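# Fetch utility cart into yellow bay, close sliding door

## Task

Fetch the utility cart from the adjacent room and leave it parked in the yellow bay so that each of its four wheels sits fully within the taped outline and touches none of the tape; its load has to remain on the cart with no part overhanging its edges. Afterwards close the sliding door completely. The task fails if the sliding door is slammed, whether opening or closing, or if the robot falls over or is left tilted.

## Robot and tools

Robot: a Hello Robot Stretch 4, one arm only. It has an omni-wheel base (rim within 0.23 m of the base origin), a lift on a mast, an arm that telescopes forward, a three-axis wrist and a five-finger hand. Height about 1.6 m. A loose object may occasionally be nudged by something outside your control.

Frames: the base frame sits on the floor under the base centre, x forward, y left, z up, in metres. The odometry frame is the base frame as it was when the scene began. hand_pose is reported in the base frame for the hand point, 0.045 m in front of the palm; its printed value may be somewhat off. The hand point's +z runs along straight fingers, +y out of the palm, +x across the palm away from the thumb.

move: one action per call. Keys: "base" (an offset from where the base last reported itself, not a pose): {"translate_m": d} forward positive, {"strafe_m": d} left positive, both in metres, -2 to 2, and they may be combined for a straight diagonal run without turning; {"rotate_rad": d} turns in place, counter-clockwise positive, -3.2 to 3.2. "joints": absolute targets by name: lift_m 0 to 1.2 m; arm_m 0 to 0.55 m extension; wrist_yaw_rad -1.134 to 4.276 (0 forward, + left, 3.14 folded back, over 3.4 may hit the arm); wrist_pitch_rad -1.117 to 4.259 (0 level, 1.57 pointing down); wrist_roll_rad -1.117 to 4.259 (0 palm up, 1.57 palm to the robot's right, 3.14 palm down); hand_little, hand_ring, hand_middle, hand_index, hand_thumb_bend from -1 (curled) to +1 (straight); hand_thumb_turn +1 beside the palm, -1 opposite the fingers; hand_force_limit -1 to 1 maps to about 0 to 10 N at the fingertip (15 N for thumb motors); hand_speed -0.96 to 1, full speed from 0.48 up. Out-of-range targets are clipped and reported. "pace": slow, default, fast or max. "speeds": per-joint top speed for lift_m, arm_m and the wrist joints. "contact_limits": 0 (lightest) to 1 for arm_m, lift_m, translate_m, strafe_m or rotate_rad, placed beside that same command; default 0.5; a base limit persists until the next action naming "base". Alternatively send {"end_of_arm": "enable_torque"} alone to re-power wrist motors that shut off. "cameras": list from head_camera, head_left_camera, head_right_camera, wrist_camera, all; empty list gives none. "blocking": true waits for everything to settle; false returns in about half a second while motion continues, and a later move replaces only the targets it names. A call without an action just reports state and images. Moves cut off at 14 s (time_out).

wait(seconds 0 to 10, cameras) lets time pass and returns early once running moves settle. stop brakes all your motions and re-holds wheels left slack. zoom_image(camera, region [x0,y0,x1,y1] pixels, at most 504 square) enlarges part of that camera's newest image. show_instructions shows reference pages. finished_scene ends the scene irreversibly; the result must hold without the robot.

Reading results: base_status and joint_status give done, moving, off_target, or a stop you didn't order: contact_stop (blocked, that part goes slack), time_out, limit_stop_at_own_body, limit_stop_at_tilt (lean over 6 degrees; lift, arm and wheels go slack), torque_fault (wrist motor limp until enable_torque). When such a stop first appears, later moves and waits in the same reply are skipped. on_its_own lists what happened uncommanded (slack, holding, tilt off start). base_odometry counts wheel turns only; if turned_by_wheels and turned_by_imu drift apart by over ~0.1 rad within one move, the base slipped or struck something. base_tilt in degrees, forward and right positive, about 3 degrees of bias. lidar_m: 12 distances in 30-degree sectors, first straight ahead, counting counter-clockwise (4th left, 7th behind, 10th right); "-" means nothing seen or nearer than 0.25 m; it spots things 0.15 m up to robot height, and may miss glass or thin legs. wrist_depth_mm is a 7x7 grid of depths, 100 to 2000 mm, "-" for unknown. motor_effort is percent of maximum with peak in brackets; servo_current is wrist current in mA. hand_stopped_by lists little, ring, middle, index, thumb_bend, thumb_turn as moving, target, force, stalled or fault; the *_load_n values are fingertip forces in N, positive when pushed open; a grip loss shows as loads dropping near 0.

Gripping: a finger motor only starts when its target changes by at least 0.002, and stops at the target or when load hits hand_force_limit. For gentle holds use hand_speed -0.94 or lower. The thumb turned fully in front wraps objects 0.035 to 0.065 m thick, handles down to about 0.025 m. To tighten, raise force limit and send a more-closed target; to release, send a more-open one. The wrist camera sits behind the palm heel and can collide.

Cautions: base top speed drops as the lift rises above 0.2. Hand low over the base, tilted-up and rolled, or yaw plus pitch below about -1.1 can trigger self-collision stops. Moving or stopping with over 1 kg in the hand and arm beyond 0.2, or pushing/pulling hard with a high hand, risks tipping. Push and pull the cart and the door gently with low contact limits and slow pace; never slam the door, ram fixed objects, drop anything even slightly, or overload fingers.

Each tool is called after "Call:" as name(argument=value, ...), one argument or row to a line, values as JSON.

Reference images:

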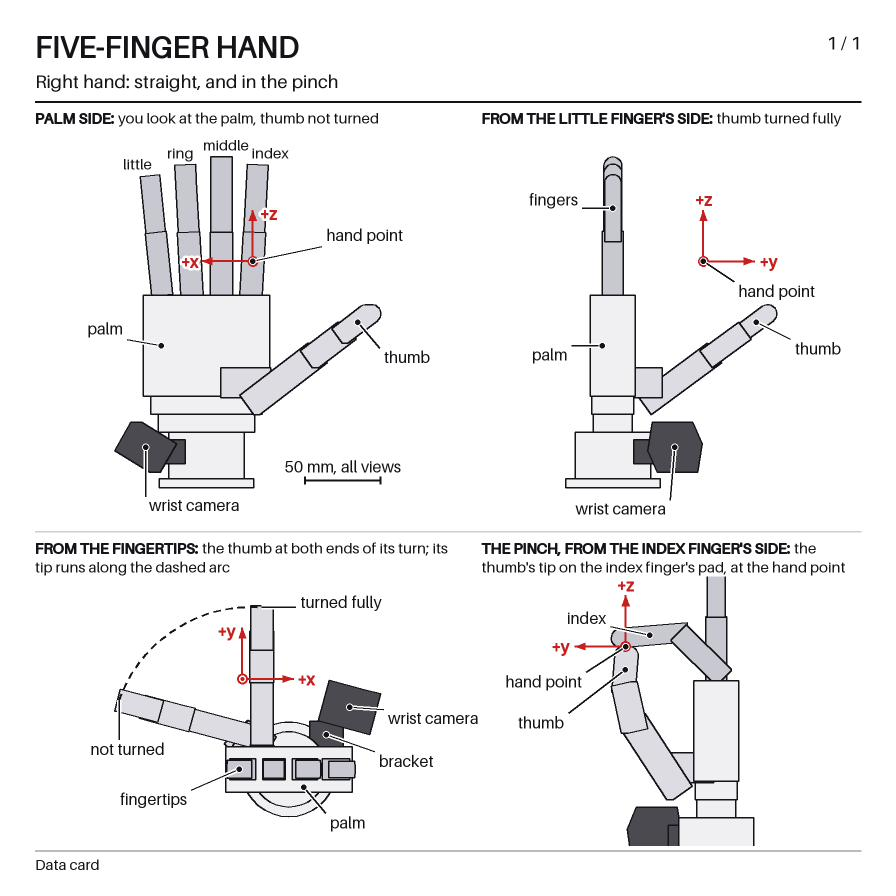

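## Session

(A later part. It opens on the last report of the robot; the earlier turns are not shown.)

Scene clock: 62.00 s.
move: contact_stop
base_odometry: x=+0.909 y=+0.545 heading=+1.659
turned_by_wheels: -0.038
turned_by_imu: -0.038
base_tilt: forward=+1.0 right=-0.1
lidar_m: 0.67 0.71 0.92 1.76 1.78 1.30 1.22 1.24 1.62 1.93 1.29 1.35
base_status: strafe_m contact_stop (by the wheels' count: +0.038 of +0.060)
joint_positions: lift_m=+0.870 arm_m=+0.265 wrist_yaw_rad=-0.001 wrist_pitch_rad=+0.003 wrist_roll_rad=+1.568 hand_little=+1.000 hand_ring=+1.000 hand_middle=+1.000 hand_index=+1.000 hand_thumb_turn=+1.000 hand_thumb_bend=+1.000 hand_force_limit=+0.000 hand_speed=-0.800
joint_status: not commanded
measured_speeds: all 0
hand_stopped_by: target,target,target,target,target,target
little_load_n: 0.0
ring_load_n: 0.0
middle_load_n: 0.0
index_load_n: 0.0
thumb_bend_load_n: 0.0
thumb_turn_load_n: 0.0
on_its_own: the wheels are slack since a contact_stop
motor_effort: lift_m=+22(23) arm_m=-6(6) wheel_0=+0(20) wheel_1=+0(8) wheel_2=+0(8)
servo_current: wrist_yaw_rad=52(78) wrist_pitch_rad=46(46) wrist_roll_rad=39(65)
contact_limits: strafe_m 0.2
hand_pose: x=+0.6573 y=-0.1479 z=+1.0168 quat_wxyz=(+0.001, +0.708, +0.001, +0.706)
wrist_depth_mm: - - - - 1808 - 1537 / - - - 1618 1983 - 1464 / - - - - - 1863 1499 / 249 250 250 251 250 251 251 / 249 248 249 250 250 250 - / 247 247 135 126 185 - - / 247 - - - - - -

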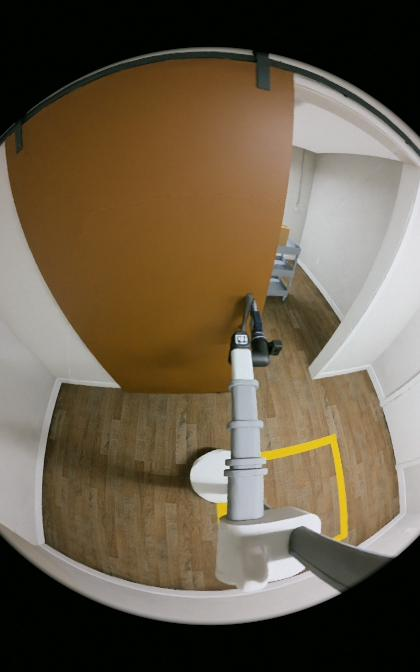

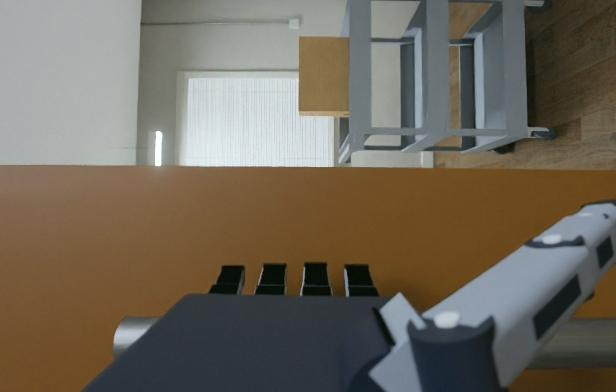

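Call:
move(
  base={"strafe_m": -0.05},
  pace="slow",
)

Call:
move(
  base={"rotate_rad": 0.06},
  joints={"arm_m": 0.02},
  cameras=["head_camera"],
)

Call:
move(
  base={"strafe_m": -0.4, "translate_m": 0.25},
  cameras=["all"],
)

Scene clock: 70.23 s.
move: done
base_odometry: x=+0.959 y=+0.549 heading=+1.659
turned_by_wheels: +0.000
turned_by_imu: -0.003
base_tilt: forward=+1.0 right=-0.1
lidar_m: 0.66 0.73 0.98 1.81 1.84 1.29 1.21 1.23 1.60 1.88 1.23 1.27
base_status: done
joint_positions: lift_m=+0.870 arm_m=+0.265 wrist_yaw_rad=-0.001 wrist_pitch_rad=+0.003 wrist_roll_rad=+1.568 hand_little=+1.000 hand_ring=+1.000 hand_middle=+1.000 hand_index=+1.000 hand_thumb_turn=+1.000 hand_thumb_bend=+1.000 hand_force_limit=+0.000 hand_speed=-0.800
joint_status: not commanded
measured_speeds: all 0
hand_stopped_by: target,target,target,target,target,target
little_load_n: 0.0
ring_load_n: 0.0
middle_load_n: 0.0
index_load_n: 0.0
thumb_bend_load_n: 0.5
thumb_turn_load_n: 0.0
motor_effort: lift_m=+22(23) arm_m=-6(6) wheel_0=+0(8) wheel_1=-2(6) wheel_2=+2(5)
servo_current: wrist_yaw_rad=39(59) wrist_pitch_rad=46(46) wrist_roll_rad=46(59)
hand_pose: x=+0.6573 y=-0.1479 z=+1.0168 quat_wxyz=(+0.001, +0.708, +0.001, +0.706)
wrist_depth_mm: - - - - - - 1464 / - - - 1618 1983 - 1499 / - - - - 1983 1863 1499 / - - - - - - 1499 / 254 255 254 254 256 286 - / 253 254 136 126 184 - - / 251 252 - - - - -
pictures: none

Scene clock: 72.07 s.
move: done
base_odometry: x=+0.959 y=+0.549 heading=+1.719
turned_by_wheels: +0.060
turned_by_imu: +0.058
base_tilt: forward=+1.0 right=-0.1
lidar_m: 0.63 0.74 0.98 1.81 1.80 1.29 1.19 1.26 1.68 1.88 1.25 2.06
base_status: done
joint_positions: lift_m=+0.870 arm_m=+0.020 wrist_yaw_rad=+0.001 wrist_pitch_rad=+0.003 wrist_roll_rad=+1.568 hand_little=+1.000 hand_ring=+1.000 hand_middle=+1.000 hand_index=+1.000 hand_thumb_turn=+1.000 hand_thumb_bend=+1.000 hand_force_limit=+0.000 hand_speed=-0.800
joint_status: all done
measured_speeds: all 0
hand_stopped_by: target,target,target,target,target,target
little_load_n: 0.0
ring_load_n: 0.0
middle_load_n: 0.0
index_load_n: 0.0
thumb_bend_load_n: 0.0
thumb_turn_load_n: 0.0
motor_effort: lift_m=+23(23) arm_m=-7(14) wheel_0=-3(7) wheel_1=+1(6) wheel_2=+2(7)
servo_current: wrist_yaw_rad=46(52) wrist_pitch_rad=39(59) wrist_roll_rad=39(65)
hand_pose: x=+0.4126 y=-0.1476 z=+1.0168 quat_wxyz=(+0.001, +0.708, +0.001, +0.706)
wrist_depth_mm: - - - - - - 1537 / - - - 1863 - - 1499 / - - - - - - 1499 / 488 496 496 496 496 492 1308 / 488 492 492 492 496 496 - / 496 496 135 126 185 - - / 492 496 - - - - -

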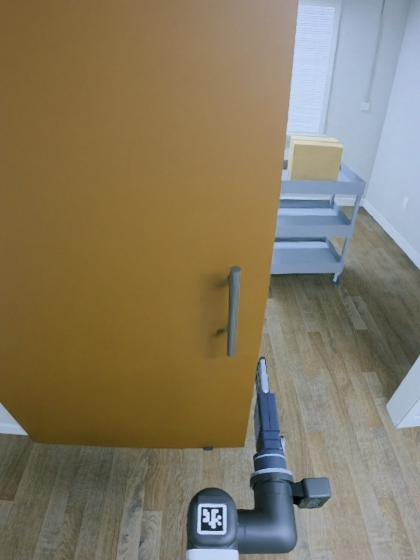

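Scene clock: 75.13 s.
move: done
base_odometry: x=+1.318 y=+0.856 heading=+1.719
turned_by_wheels: +0.000
turned_by_imu: +0.000
base_tilt: forward=+1.0 right=-0.1
lidar_m: 1.71 0.53 0.68 1.95 2.15 1.54 1.46 1.51 1.57 1.44 0.78 0.79
base_status: done
joint_positions: lift_m=+0.870 arm_m=+0.020 wrist_yaw_rad=+0.001 wrist_pitch_rad=+0.003 wrist_roll_rad=+1.568 hand_little=+1.000 hand_ring=+1.000 hand_middle=+1.000 hand_index=+1.000 hand_thumb_turn=+1.000 hand_thumb_bend=+1.000 hand_force_limit=+0.000 hand_speed=-0.800
joint_status: not commanded
measured_speeds: all 0
hand_stopped_by: target,target,target,target,target,target
little_load_n: 0.5
ring_load_n: 0.0
middle_load_n: 0.0
index_load_n: -0.5
thumb_bend_load_n: 0.0
thumb_turn_load_n: 0.0
motor_effort: lift_m=+23(23) arm_m=-7(7) wheel_0=+0(10) wheel_1=+0(7) wheel_2=-1(10)
servo_current: wrist_yaw_rad=39(52) wrist_pitch_rad=46(52) wrist_roll_rad=33(65)
hand_pose: x=+0.4126 y=-0.1476 z=+1.0168 quat_wxyz=(+0.001, +0.708, +0.001, +0.706)
wrist_depth_mm: - - - - - - 1499 / - - - - - - 1464 / - - - - 1983 - 1499 / - - - - 1983 1499 1499 / - - - - - - - / - - 135 126 139 - - / - - - - - - -
pictures: head_camera, head_left_camera, head_right_camera, wrist_camera

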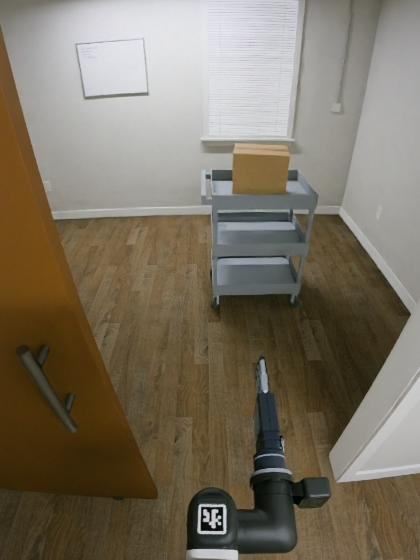

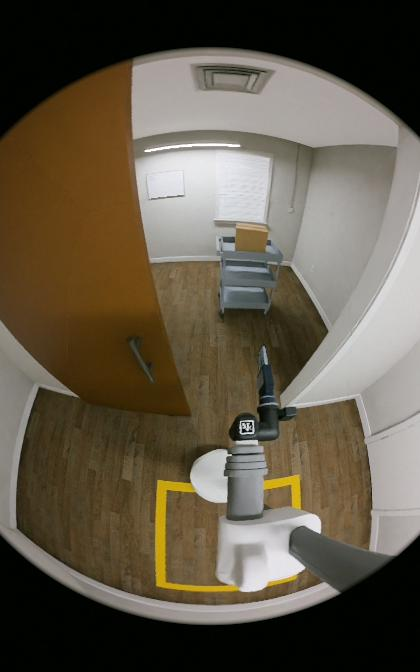

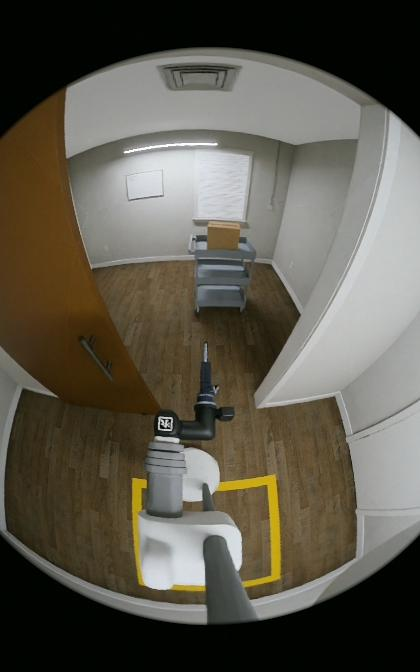

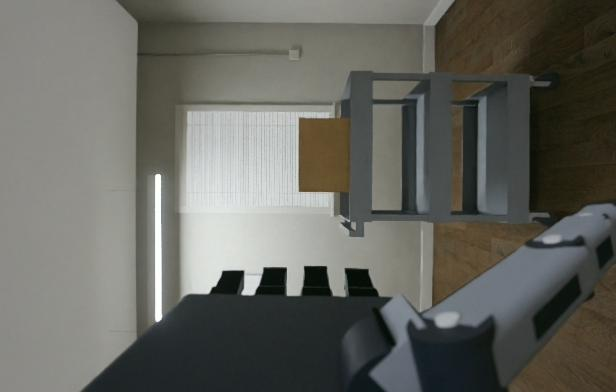

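Call:
zoom_image(
  camera="head_camera",
  region=[170, 100, 360, 340],
)

Call:
zoom_image(
  camera="wrist_camera",
  region=[280, 0, 616, 300],
)

Scaled by 2.100 from the camera's image (finer frame: 600x800).

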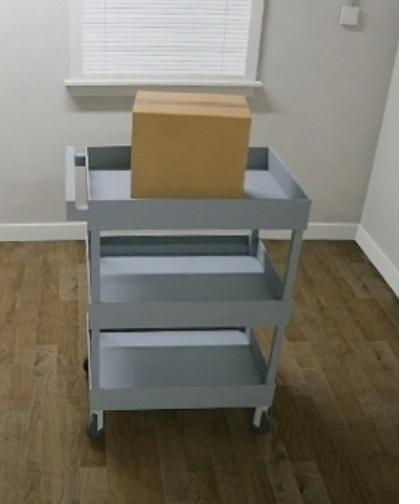

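Scaled by 1.500.

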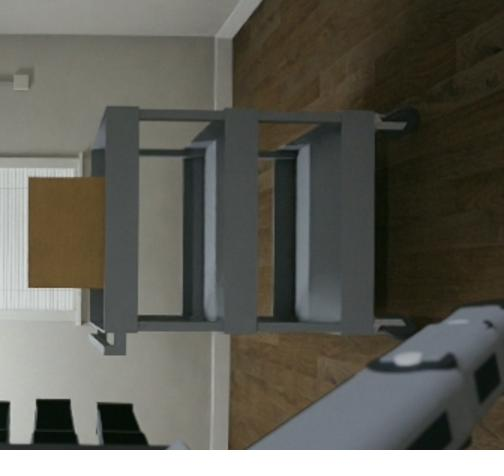

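Call:
move(
  base={"strafe_m": -0.08, "translate_m": 0.8},
  cameras=["all"],
)

Call:
zoom_image(
  camera="head_camera",
  region=[120, 100, 380, 400],
)

Scene clock: 85.70 s.
move: done
base_odometry: x=+1.279 y=+1.659 heading=+1.719
turned_by_wheels: +0.000
turned_by_imu: -0.005
base_tilt: forward=+1.0 right=-0.1
lidar_m: 0.93 2.54 2.44 0.51 0.40 2.38 2.24 2.06 0.47 0.43 1.45 0.98
base_status: done
joint_positions: lift_m=+0.870 arm_m=+0.020 wrist_yaw_rad=+0.001 wrist_pitch_rad=+0.003 wrist_roll_rad=+1.568 hand_little=+1.000 hand_ring=+1.000 hand_middle=+1.000 hand_index=+1.000 hand_thumb_turn=+1.000 hand_thumb_bend=+1.000 hand_force_limit=+0.000 hand_speed=-0.800
joint_status: not commanded
measured_speeds: all 0
hand_stopped_by: target,target,target,target,target,target
little_load_n: 0.0
ring_load_n: 0.0
middle_load_n: 0.0
index_load_n: 0.0
thumb_bend_load_n: 0.0
thumb_turn_load_n: 0.0
motor_effort: lift_m=+22(23) arm_m=-6(7) wheel_0=-2(9) wheel_1=+0(6) wheel_2=+2(13)
servo_current: wrist_yaw_rad=52(59) wrist_pitch_rad=46(52) wrist_roll_rad=46(85)
hand_pose: x=+0.4126 y=-0.1476 z=+1.0168 quat_wxyz=(+0.001, +0.708, +0.001, +0.706)
wrist_depth_mm: - - - - - - - / - - - - 759 - - / - - - 788 768 - - / - - - 798 788 - - / - - - - 715 - - / - - 135 126 139 - - / - - - - - - -
pictures: head_camera, head_left_camera, head_right_camera, wrist_camera

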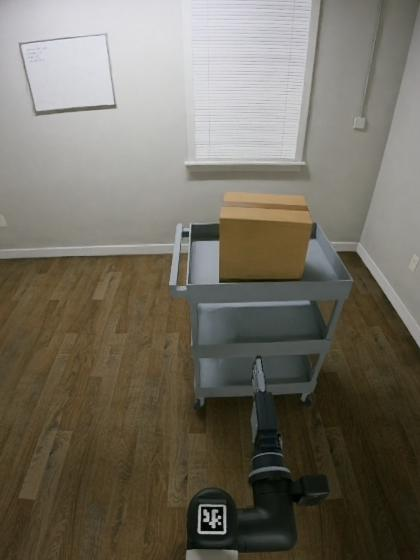

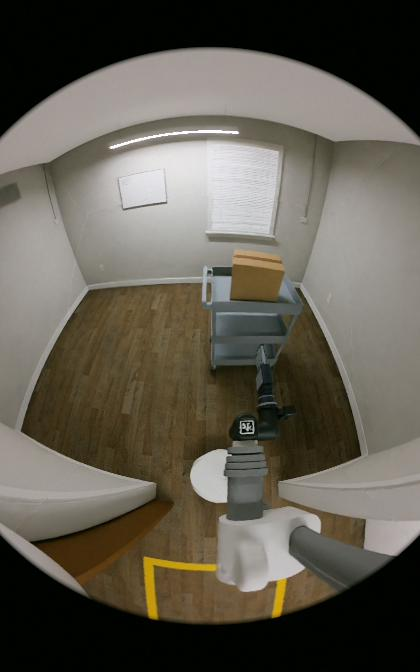

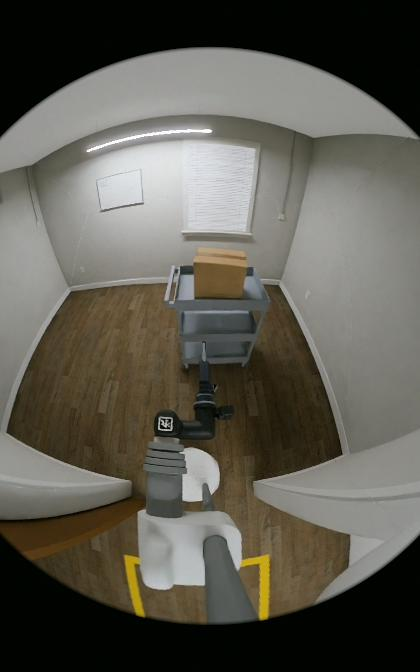

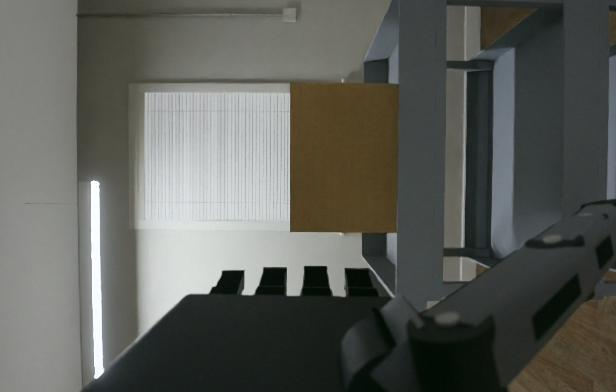

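Scaled by 1.680 from the camera's image (finer frame: 600x800).

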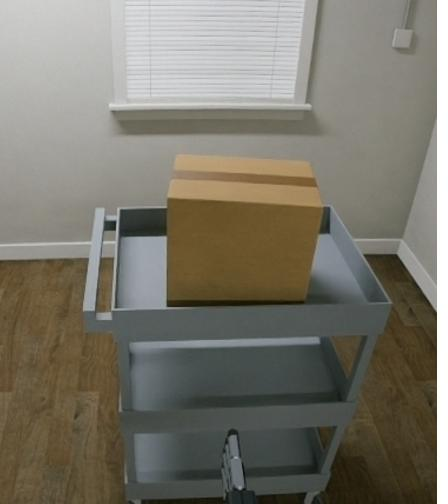

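Call:
move(
  base={"translate_m": 0.28},
)

Call:
move(
  base={"strafe_m": 0.85},
  cameras=["head_camera", "head_left_camera", "head_right_camera"],
)

Call:
move(
  base={"translate_m": 0.87},
)

Call:
move(
  base={"rotate_rad": -1.57},
  cameras=["all"],
)

Scene clock: 95.47 s.
move: done
base_odometry: x=+1.237 y=+1.936 heading=+1.719
turned_by_wheels: +0.000
turned_by_imu: +0.000
base_tilt: forward=+0.9 right=-0.1
lidar_m: 0.64 2.27 2.44 1.71 0.61 0.62 2.50 0.65 0.60 1.36 1.41 0.71
base_status: done
joint_positions: lift_m=+0.870 arm_m=+0.020 wrist_yaw_rad=+0.001 wrist_pitch_rad=+0.003 wrist_roll_rad=+1.568 hand_little=+1.000 hand_ring=+1.000 hand_middle=+1.000 hand_index=+1.000 hand_thumb_turn=+1.000 hand_thumb_bend=+1.000 hand_force_limit=+0.000 hand_speed=-0.800
joint_status: not commanded
measured_speeds: all 0
hand_stopped_by: target,target,target,target,target,target
little_load_n: 0.0
ring_load_n: 0.0
middle_load_n: 0.0
index_load_n: 0.0
thumb_bend_load_n: 0.0
thumb_turn_load_n: 0.0
motor_effort: lift_m=+22(23) arm_m=-7(7) wheel_0=+2(7) wheel_1=+1(6) wheel_2=+0(12)
servo_current: wrist_yaw_rad=46(52) wrist_pitch_rad=46(52) wrist_roll_rad=39(72)
hand_pose: x=+0.4126 y=-0.1476 z=+1.0168 quat_wxyz=(+0.001, +0.708, +0.001, +0.706)
wrist_depth_mm: - - - 480 480 424 - / - 1983 1921 488 488 430 - / - 1921 1983 500 504 433 - / - 1921 1983 512 517 430 - / 1499 - - 525 530 433 - / 1576 - 124 126 - - - / - - - - - - -
pictures: none

Scene clock: 99.63 s.
move: done
base_odometry: x=+0.397 y=+1.810 heading=+1.719
turned_by_wheels: +0.000
turned_by_imu: +0.000
base_tilt: forward=+0.9 right=-0.1
lidar_m: 2.18 2.19 1.53 1.45 0.61 0.42 0.39 0.39 1.36 1.42 0.93 0.95
base_status: done
joint_positions: lift_m=+0.870 arm_m=+0.020 wrist_yaw_rad=+0.001 wrist_pitch_rad=+0.003 wrist_roll_rad=+1.568 hand_little=+1.000 hand_ring=+1.000 hand_middle=+1.000 hand_index=+1.000 hand_thumb_turn=+1.000 hand_thumb_bend=+1.000 hand_force_limit=+0.000 hand_speed=-0.800
joint_status: not commanded
measured_speeds: all 0
hand_stopped_by: target,target,target,target,target,target
little_load_n: 0.0
ring_load_n: 0.0
middle_load_n: 0.0
index_load_n: 0.0
thumb_bend_load_n: 0.0
thumb_turn_load_n: 0.0
motor_effort: lift_m=+22(23) arm_m=-7(7) wheel_0=+1(11) wheel_1=-1(10) wheel_2=-1(6)
servo_current: wrist_yaw_rad=46(59) wrist_pitch_rad=46(52) wrist_roll_rad=52(72)
hand_pose: x=+0.4126 y=-0.1476 z=+1.0168 quat_wxyz=(+0.001, +0.708, +0.001, +0.706)
wrist_depth_mm: - 1921 1983 1921 - 1863 1499 / 1537 1921 - - - 1863 1499 / 1499 - - - - 1863 1499 / 1537 - - - - 1921 1499 / 1499 - - - - - - / - - 124 126 - - - / - - - - - - -

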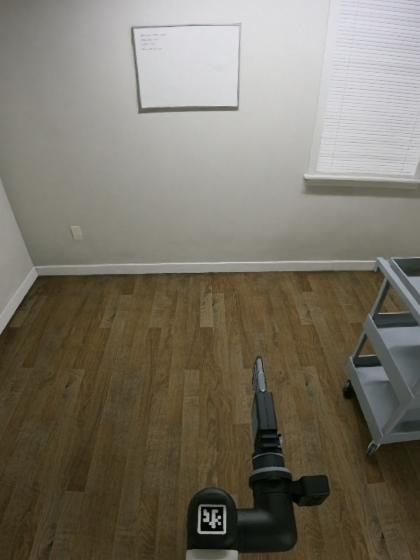

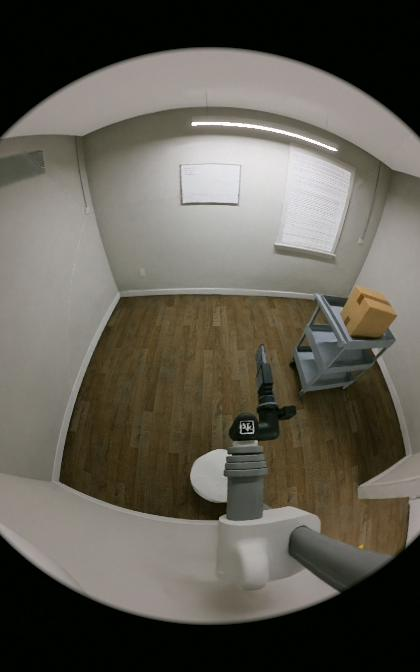

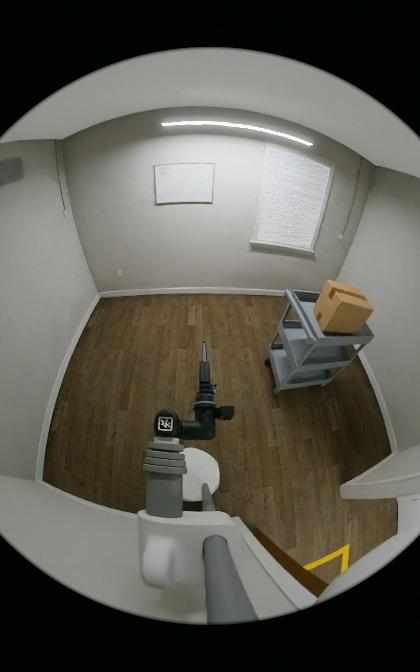

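Scene clock: 104.00 s.
move: done
base_odometry: x=+0.268 y=+2.670 heading=+1.720
turned_by_wheels: +0.000
turned_by_imu: -0.003
base_tilt: forward=+1.0 right=-0.1
lidar_m: 1.32 1.36 1.58 1.49 1.55 1.34 1.26 1.31 0.72 0.65 0.68 1.40
base_status: done
joint_positions: lift_m=+0.870 arm_m=+0.020 wrist_yaw_rad=+0.001 wrist_pitch_rad=+0.003 wrist_roll_rad=+1.568 hand_little=+1.000 hand_ring=+1.000 hand_middle=+1.000 hand_index=+1.000 hand_thumb_turn=+1.000 hand_thumb_bend=+1.000 hand_force_limit=+0.000 hand_speed=-0.800
joint_status: not commanded
measured_speeds: all 0
hand_stopped_by: target,target,target,target,target,target
little_load_n: 0.0
ring_load_n: 0.0
middle_load_n: -0.5
index_load_n: 0.0
thumb_bend_load_n: 0.0
thumb_turn_load_n: 0.0
motor_effort: lift_m=+22(22) arm_m=-7(7) wheel_0=+2(8) wheel_1=+0(6) wheel_2=+1(13)
servo_current: wrist_yaw_rad=46(52) wrist_pitch_rad=39(52) wrist_roll_rad=46(72)
hand_pose: x=+0.4126 y=-0.1476 z=+1.0168 quat_wxyz=(+0.001, +0.708, +0.001, +0.706)
wrist_depth_mm: - - - - - - - / - - - - - - - / - - - - - - - / - - - - - - - / - - - - - - - / - - 124 125 - - - / - - - - - - -
pictures: none

Scene clock: 106.07 s.
move: done
base_odometry: x=+0.268 y=+2.670 heading=+0.150
turned_by_wheels: -1.570
turned_by_imu: -1.577
base_tilt: forward=+1.0 right=-0.1
lidar_m: 0.65 0.67 1.37 1.32 1.37 1.58 1.50 1.57 1.32 1.26 1.43 0.69
base_status: done
joint_positions: lift_m=+0.870 arm_m=+0.020 wrist_yaw_rad=+0.001 wrist_pitch_rad=+0.003 wrist_roll_rad=+1.568 hand_little=+1.000 hand_ring=+1.000 hand_middle=+1.000 hand_index=+1.000 hand_thumb_turn=+1.000 hand_thumb_bend=+1.000 hand_force_limit=+0.000 hand_speed=-0.800
joint_status: not commanded
measured_speeds: all 0
hand_stopped_by: target,target,target,target,target,target
little_load_n: 0.0
ring_load_n: 0.0
middle_load_n: 0.0
index_load_n: 0.0
thumb_bend_load_n: 0.0
thumb_turn_load_n: 0.0
motor_effort: lift_m=+22(22) arm_m=-6(7) wheel_0=+2(7) wheel_1=+0(8) wheel_2=+1(10)
servo_current: wrist_yaw_rad=46(52) wrist_pitch_rad=33(52) wrist_roll_rad=78(78)
hand_pose: x=+0.4126 y=-0.1476 z=+1.0168 quat_wxyz=(+0.001, +0.708, +0.001, +0.706)
wrist_depth_mm: - - - - - 1921 1499 / - - - - - 1921 1499 / - - - - - 492 1537 / - - - 741 640 492 - / - - - 615 627 459 - / - - 135 126 185 - - / - - - - - - -
pictures: head_camera, head_left_camera, head_right_camera, wrist_camera

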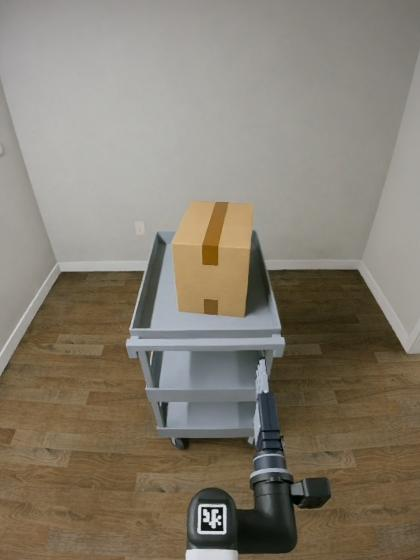

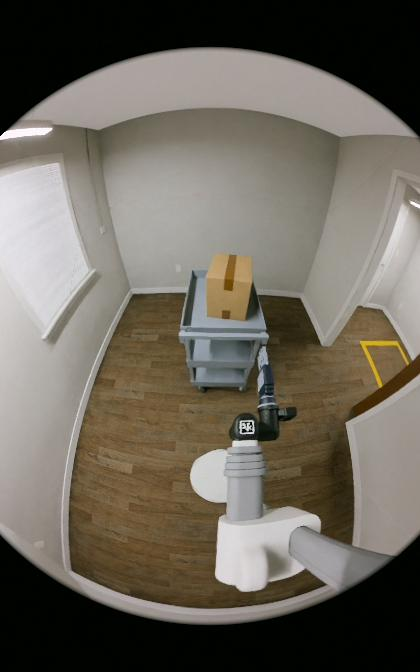

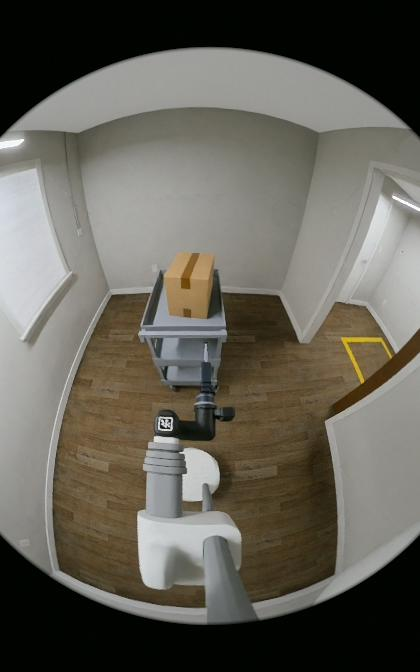

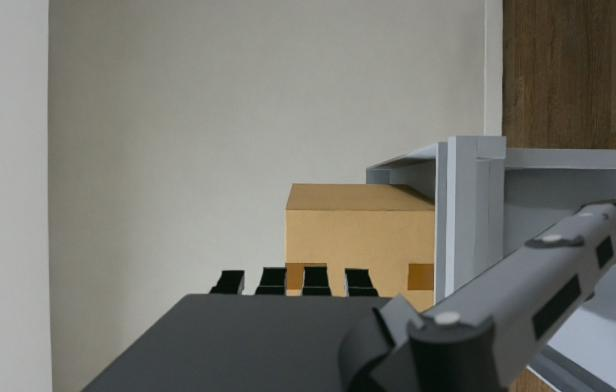

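Call:
zoom_image(
  camera="head_camera",
  region=[100, 180, 320, 460],
)

Call:
zoom_image(
  camera="wrist_camera",
  region=[316, 100, 616, 392],
)

Scaled by 1.800 from the camera's image (finer frame: 600x800).

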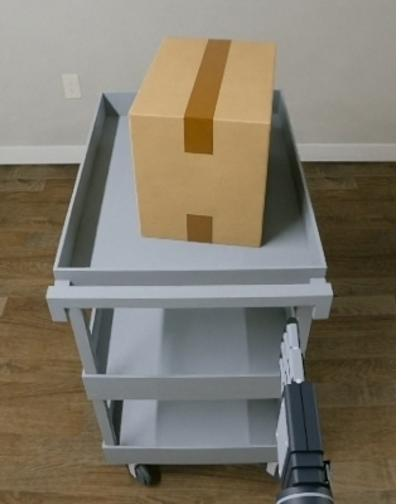

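Scaled by 1.680.

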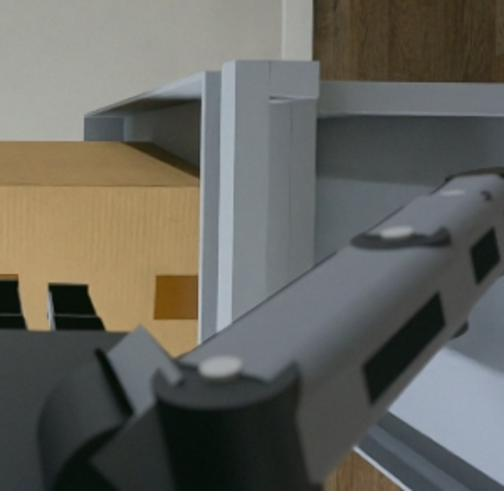

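Call:
move(
  base={"strafe_m": 0.125},
  joints={"lift_m": 1.05, "wrist_pitch_rad": 1.57, "wrist_roll_rad": 0.0},
  cameras=["all"],
)

Scene clock: 117.83 s.
move: done
base_odometry: x=+0.249 y=+2.794 heading=+0.150
turned_by_wheels: +0.000
turned_by_imu: -0.002
base_tilt: forward=+1.0 right=-0.1
lidar_m: 0.64 1.70 1.25 1.17 1.24 1.60 1.49 1.57 1.43 1.37 1.58 0.69
base_status: done
joint_positions: lift_m=+1.050 arm_m=+0.020 wrist_yaw_rad=+0.001 wrist_pitch_rad=+1.567 wrist_roll_rad=+0.003 hand_little=+1.000 hand_ring=+1.000 hand_middle=+1.000 hand_index=+1.000 hand_thumb_turn=+1.000 hand_thumb_bend=+1.000 hand_force_limit=+0.000 hand_speed=-0.800
joint_status: all done
measured_speeds: all 0
hand_stopped_by: target,target,target,target,target,target
little_load_n: 0.0
ring_load_n: 0.0
middle_load_n: 0.0
index_load_n: 0.0
thumb_bend_load_n: 0.0
thumb_turn_load_n: 0.0
motor_effort: lift_m=+23(26) arm_m=-7(7) wheel_0=+0(10) wheel_1=-2(10) wheel_2=+0(4)
servo_current: wrist_yaw_rad=52(52) wrist_pitch_rad=39(78) wrist_roll_rad=59(150)
hand_pose: x=+0.2521 y=-0.1184 z=+1.0068 quat_wxyz=(+0.001, +0.708, +0.706, +0.001)
wrist_depth_mm: 1138 1138 1138 1160 1138 1138 1138 / 1160 1160 1138 1160 1138 1138 1138 / 1160 1182 1182 1160 1160 1160 1160 / 1160 1160 1160 1182 1160 1138 1138 / 1182 1182 960 960 1205 1138 - / 1205 1182 135 126 185 - - / 1182 1182 - - - - -
pictures: head_camera, head_left_camera, head_right_camera, wrist_camera

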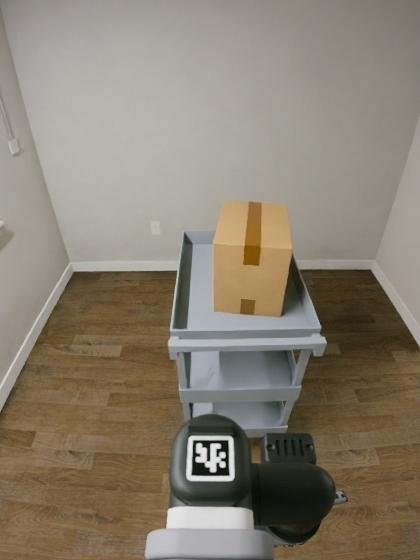

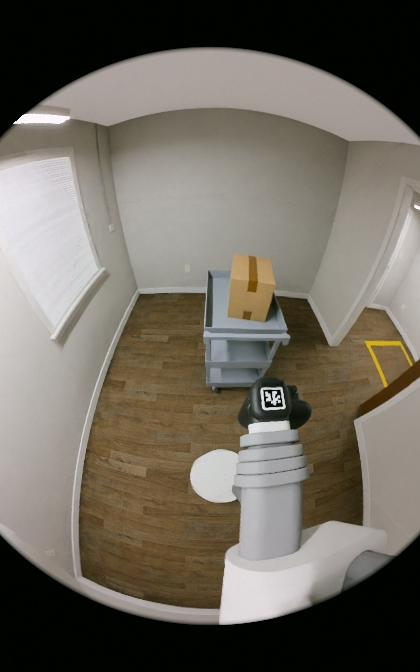

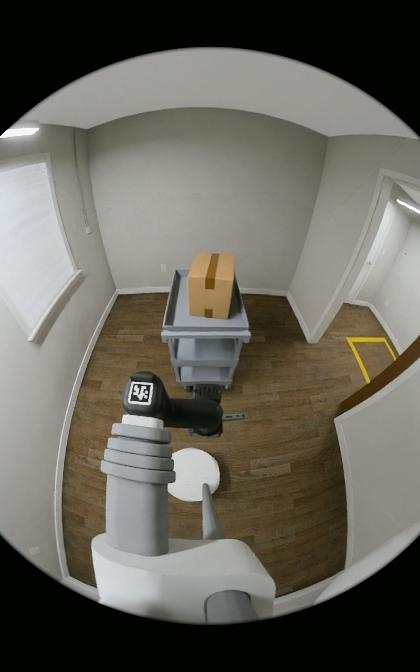

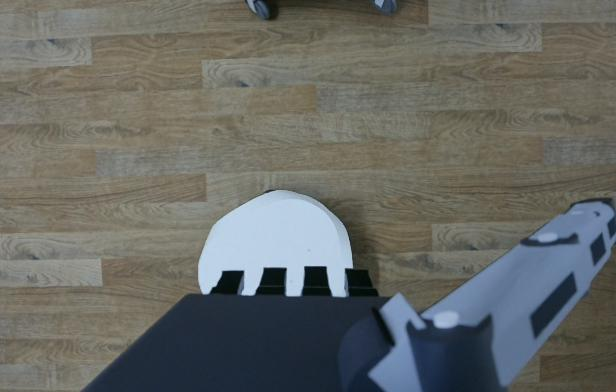

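Call:
move(
  base={"translate_m": 0.22, "strafe_m": -0.05},
  joints={"arm_m": 0.1},
  pace="slow",
  cameras=["head_camera", "wrist_camera"],
)

Scene clock: 123.73 s.
move: done
base_odometry: x=+0.474 y=+2.777 heading=+0.150
turned_by_wheels: +0.000
turned_by_imu: -0.002
base_tilt: forward=+1.0 right=-0.2
lidar_m: 0.42 0.47 1.28 1.24 1.28 1.78 1.71 1.78 1.36 1.32 1.71 0.45
base_status: done
joint_positions: lift_m=+1.050 arm_m=+0.100 wrist_yaw_rad=+0.001 wrist_pitch_rad=+1.567 wrist_roll_rad=+0.003 hand_little=+1.000 hand_ring=+1.000 hand_middle=+1.000 hand_index=+1.000 hand_thumb_turn=+1.000 hand_thumb_bend=+1.000 hand_force_limit=+0.000 hand_speed=-0.800
joint_status: all done
measured_speeds: all 0
hand_stopped_by: target,target,target,target,target,target
little_load_n: 0.0
ring_load_n: 0.0
middle_load_n: 0.0
index_load_n: 0.0
thumb_bend_load_n: 0.0
thumb_turn_load_n: 0.0
motor_effort: lift_m=+23(24) arm_m=+7(13) wheel_0=-1(7) wheel_1=+1(5) wheel_2=+2(11)
servo_current: wrist_yaw_rad=46(59) wrist_pitch_rad=39(52) wrist_roll_rad=39(91)
hand_pose: x=+0.3316 y=-0.1184 z=+1.0068 quat_wxyz=(+0.001, +0.708, +0.706, +0.001)
wrist_depth_mm: 319 303 294 - 554 1118 1138 / 1160 1160 627 647 1118 1138 1138 / 1160 1160 1182 1160 1182 1160 1138 / 1160 1182 1160 1160 1160 1160 1160 / 1205 1182 1182 946 1182 1138 - / 1182 1182 136 126 184 - - / 1205 1205 - - - - -

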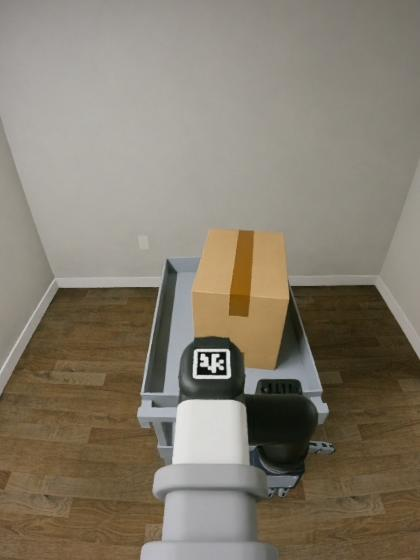

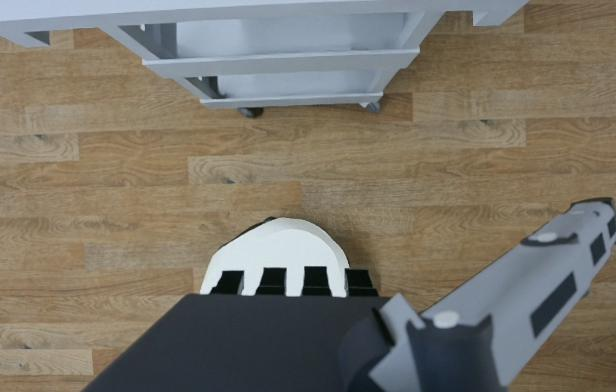

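Call:
move(
  base={"rotate_rad": 0.035},
  joints={"arm_m": 0.2},
  pace="slow",
  cameras=["head_camera", "wrist_camera"],
)

Call:
zoom_image(
  camera="wrist_camera",
  region=[0, 0, 504, 300],
)

Scene clock: 127.90 s.
move: done
base_odometry: x=+0.474 y=+2.777 heading=+0.185
turned_by_wheels: +0.035
turned_by_imu: +0.033
base_tilt: forward=+1.0 right=-0.1
lidar_m: 0.44 0.45 1.29 1.23 1.28 1.78 1.71 1.82 1.38 1.30 1.71 0.44
base_status: done
joint_positions: lift_m=+1.050 arm_m=+0.200 wrist_yaw_rad=+0.001 wrist_pitch_rad=+1.567 wrist_roll_rad=+0.003 hand_little=+1.000 hand_ring=+1.000 hand_middle=+1.000 hand_index=+1.000 hand_thumb_turn=+1.000 hand_thumb_bend=+1.000 hand_force_limit=+0.000 hand_speed=-0.800
joint_status: all done
measured_speeds: all 0
hand_stopped_by: target,target,target,target,target,target
little_load_n: 0.0
ring_load_n: 0.5
middle_load_n: 0.0
index_load_n: 0.0
thumb_bend_load_n: 0.0
thumb_turn_load_n: 0.0
motor_effort: lift_m=+23(24) arm_m=+7(13) wheel_0=-1(6) wheel_1=-2(4) wheel_2=-2(8)
servo_current: wrist_yaw_rad=52(52) wrist_pitch_rad=39(52) wrist_roll_rad=33(72)
hand_pose: x=+0.4316 y=-0.1184 z=+1.0068 quat_wxyz=(+0.001, +0.708, +0.706, +0.001)
wrist_depth_mm: 362 364 359 359 357 357 1118 / 324 370 375 377 377 319 1118 / 1160 1160 1160 1160 1138 1138 1160 / 1182 1160 1182 1160 1138 1160 1138 / 1182 1160 1182 1138 1160 1182 - / 1182 1182 136 126 185 - - / 1182 1229 - - - - -

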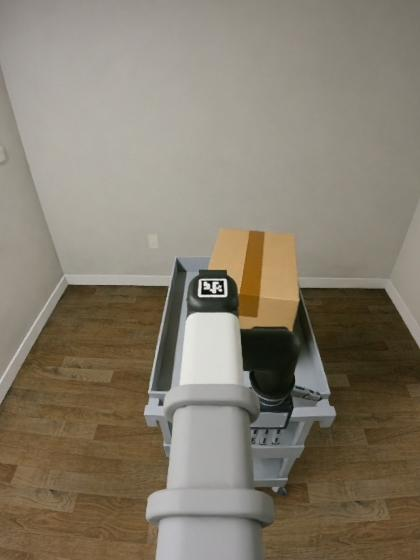

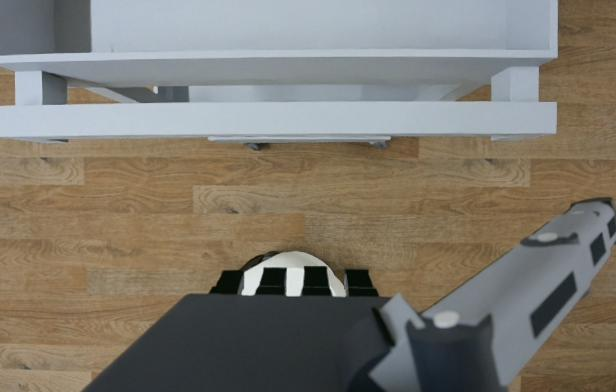

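Scaled by 1.000.

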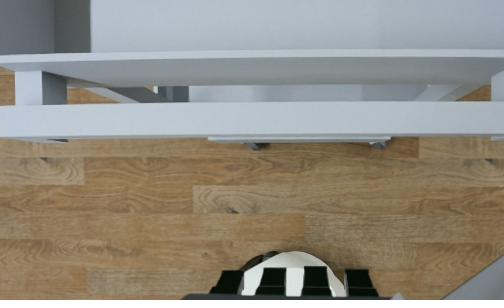

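Call:
move(
  joints={"wrist_roll_rad": 3.14, "hand_thumb_turn": -1.0},
  cameras=["head_camera", "wrist_camera"],
)

Scene clock: 144.20 s.
move: done
base_odometry: x=+0.474 y=+2.777 heading=+0.185
turned_by_wheels: +0.000
turned_by_imu: -0.002
base_tilt: forward=+1.0 right=-0.1
lidar_m: 0.43 0.49 1.30 1.24 1.31 1.80 1.73 1.83 1.40 1.32 1.69 0.47
base_status: not commanded
joint_positions: lift_m=+1.050 arm_m=+0.200 wrist_yaw_rad=+0.001 wrist_pitch_rad=+1.567 wrist_roll_rad=+3.137 hand_little=+1.000 hand_ring=+1.000 hand_middle=+1.000 hand_index=+1.000 hand_thumb_turn=-1.000 hand_thumb_bend=+1.000 hand_force_limit=+0.000 hand_speed=-0.800
joint_status: all done
measured_speeds: all 0
hand_stopped_by: target,target,target,target,target,target
little_load_n: 0.0
ring_load_n: 0.0
middle_load_n: 0.0
index_load_n: 0.0
thumb_bend_load_n: 0.0
thumb_turn_load_n: 0.0
motor_effort: lift_m=+23(24) arm_m=+7(7) wheel_0=-1(1) wheel_1=-2(2) wheel_2=-2(3)
servo_current: wrist_yaw_rad=46(59) wrist_pitch_rad=33(52) wrist_roll_rad=59(137)
hand_pose: x=+0.3111 y=-0.0569 z=+1.0063 quat_wxyz=(-0.001, +0.709, -0.705, +0.001)
wrist_depth_mm: 1160 1138 1160 931 917 1118 1138 / 1138 1160 1160 931 106 1118 1118 / 1160 1160 1138 1160 - 1138 1160 / 1160 1138 1182 1160 - 1160 1160 / 1182 1205 1160 1160 - 1160 1160 / 1182 1182 125 125 - - 1182 / 1182 307 - - - - 312

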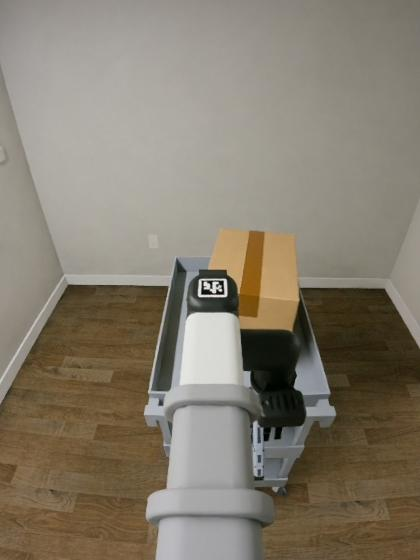

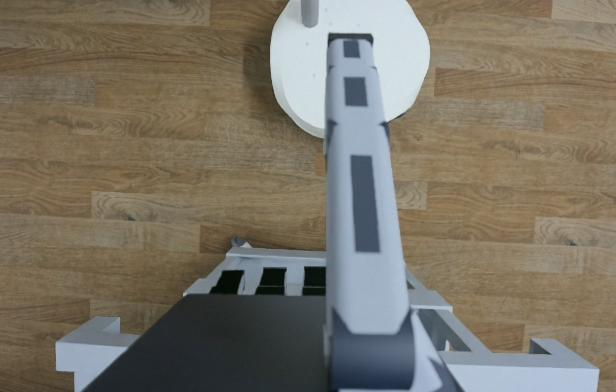

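Call:
move(
  base={"strafe_m": 0.022},
  joints={"arm_m": 0.335},
  pace="slow",
  cameras=["head_camera", "wrist_camera"],
)

Call:
zoom_image(
  camera="head_camera",
  region=[120, 230, 360, 500],
)

Scene clock: 147.83 s.
move: done
base_odometry: x=+0.470 y=+2.799 heading=+0.184
turned_by_wheels: +0.000
turned_by_imu: -0.002
base_tilt: forward=+1.0 right=+0.0
lidar_m: 0.43 0.47 1.26 1.22 1.28 1.77 1.71 1.81 1.39 1.34 1.72 0.46
base_status: done
joint_positions: lift_m=+1.050 arm_m=+0.335 wrist_yaw_rad=+0.001 wrist_pitch_rad=+1.567 wrist_roll_rad=+3.137 hand_little=+1.000 hand_ring=+1.000 hand_middle=+1.000 hand_index=+1.000 hand_thumb_turn=-1.000 hand_thumb_bend=+1.000 hand_force_limit=+0.000 hand_speed=-0.800
joint_status: all done
measured_speeds: all 0
hand_stopped_by: target,target,target,target,target,target
little_load_n: 0.0
ring_load_n: 0.0
middle_load_n: -0.5
index_load_n: 0.0
thumb_bend_load_n: 0.0
thumb_turn_load_n: 0.0
motor_effort: lift_m=+23(24) arm_m=+7(13) wheel_0=-2(7) wheel_1=+0(6) wheel_2=-2(5)
servo_current: wrist_yaw_rad=46(52) wrist_pitch_rad=39(46) wrist_roll_rad=46(78)
hand_pose: x=+0.4461 y=-0.0569 z=+1.0063 quat_wxyz=(-0.001, +0.709, -0.705, +0.001)
wrist_depth_mm: 1138 1160 1138 917 917 1118 1118 / 1138 1138 1160 1160 106 1138 1138 / 1160 1138 1160 1160 - 1138 1160 / 301 301 300 300 - 1160 1138 / 1182 373 - - - 347 329 / 1160 375 135 125 - 373 332 / - 377 - - - - 329

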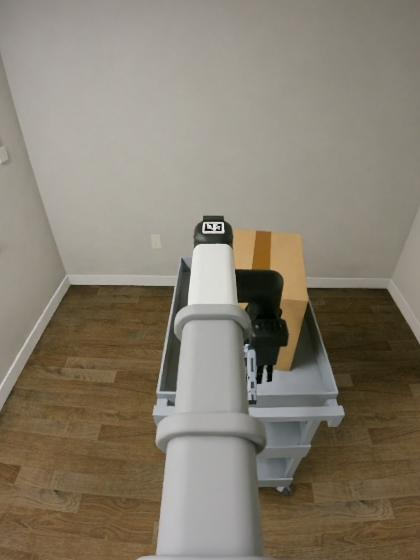

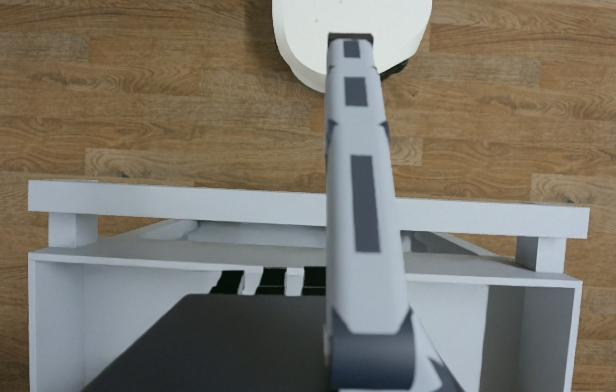

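Scaled by 1.867 from the camera's image (finer frame: 600x800).

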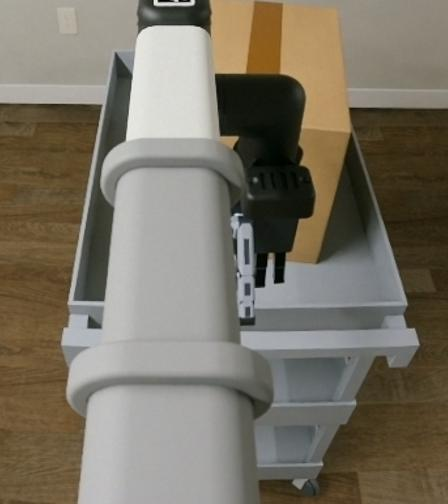

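Call:
move(
  joints={"arm_m": 0.323, "lift_m": 1.0},
  pace="slow",
  contact_limits={"lift_m": 0.2},
  cameras=["head_camera", "wrist_camera"],
)

Call:
zoom_image(
  camera="wrist_camera",
  region=[100, 130, 400, 350],
)

Call:
zoom_image(
  camera="head_camera",
  region=[190, 300, 320, 450],
)

Scene clock: 151.80 s.
move: done
base_odometry: x=+0.470 y=+2.799 heading=+0.184
turned_by_wheels: +0.000
turned_by_imu: -0.001
base_tilt: forward=+1.0 right=-0.1
lidar_m: 0.44 0.46 1.27 1.20 1.29 1.77 1.72 1.79 1.39 1.32 1.71 0.46
base_status: not commanded
joint_positions: lift_m=+1.000 arm_m=+0.323 wrist_yaw_rad=+0.001 wrist_pitch_rad=+1.567 wrist_roll_rad=+3.137 hand_little=+1.000 hand_ring=+1.000 hand_middle=+1.000 hand_index=+1.000 hand_thumb_turn=-1.000 hand_thumb_bend=+1.000 hand_force_limit=+0.000 hand_speed=-0.800
joint_status: all done
measured_speeds: all 0
hand_stopped_by: target,target,target,target,target,target
little_load_n: 0.0
ring_load_n: 0.0
middle_load_n: 0.0
index_load_n: 0.0
thumb_bend_load_n: 0.0
thumb_turn_load_n: 0.0
motor_effort: lift_m=+17(21) arm_m=-7(11) wheel_0=-2(2) wheel_1=+0(0) wheel_2=-2(2)
servo_current: wrist_yaw_rad=39(52) wrist_pitch_rad=39(52) wrist_roll_rad=46(72)
contact_limits: lift_m 0.2
hand_pose: x=+0.4347 y=-0.0569 z=+0.9568 quat_wxyz=(-0.001, +0.709, -0.705, +0.001)
wrist_depth_mm: 1078 1078 1098 866 878 1060 1078 / 1098 1118 1098 1098 106 1098 1078 / 1138 1138 1118 1098 - 1118 1098 / 273 1118 1118 1098 - 1118 1098 / 278 251 250 250 - 250 248 / 324 325 124 125 - - 307 / 329 327 - - - - 324

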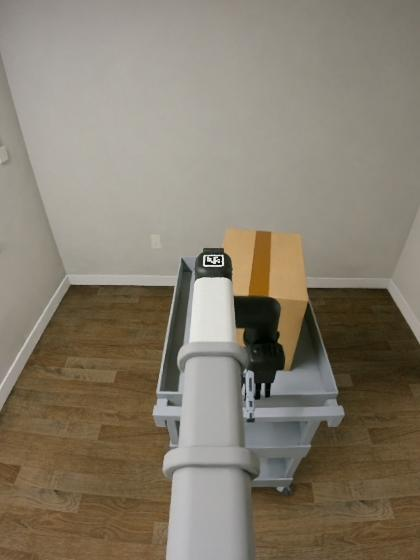

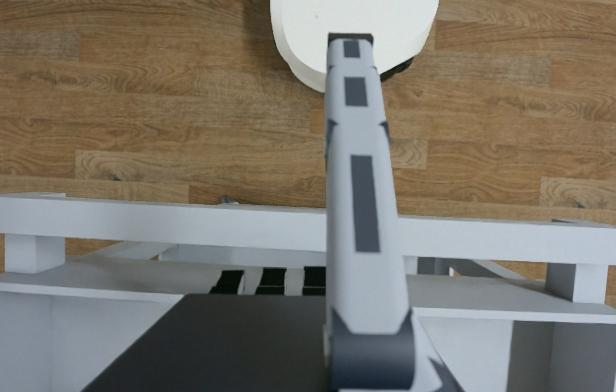

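Scaled by 1.680.

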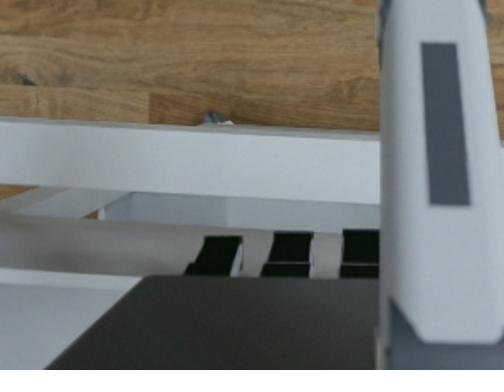

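Scaled by 3.360 from the camera's image (finer frame: 600x800).

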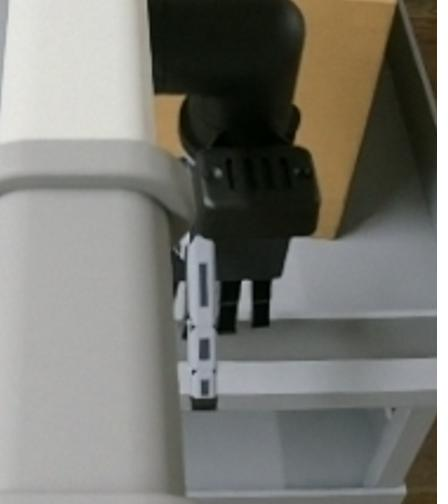

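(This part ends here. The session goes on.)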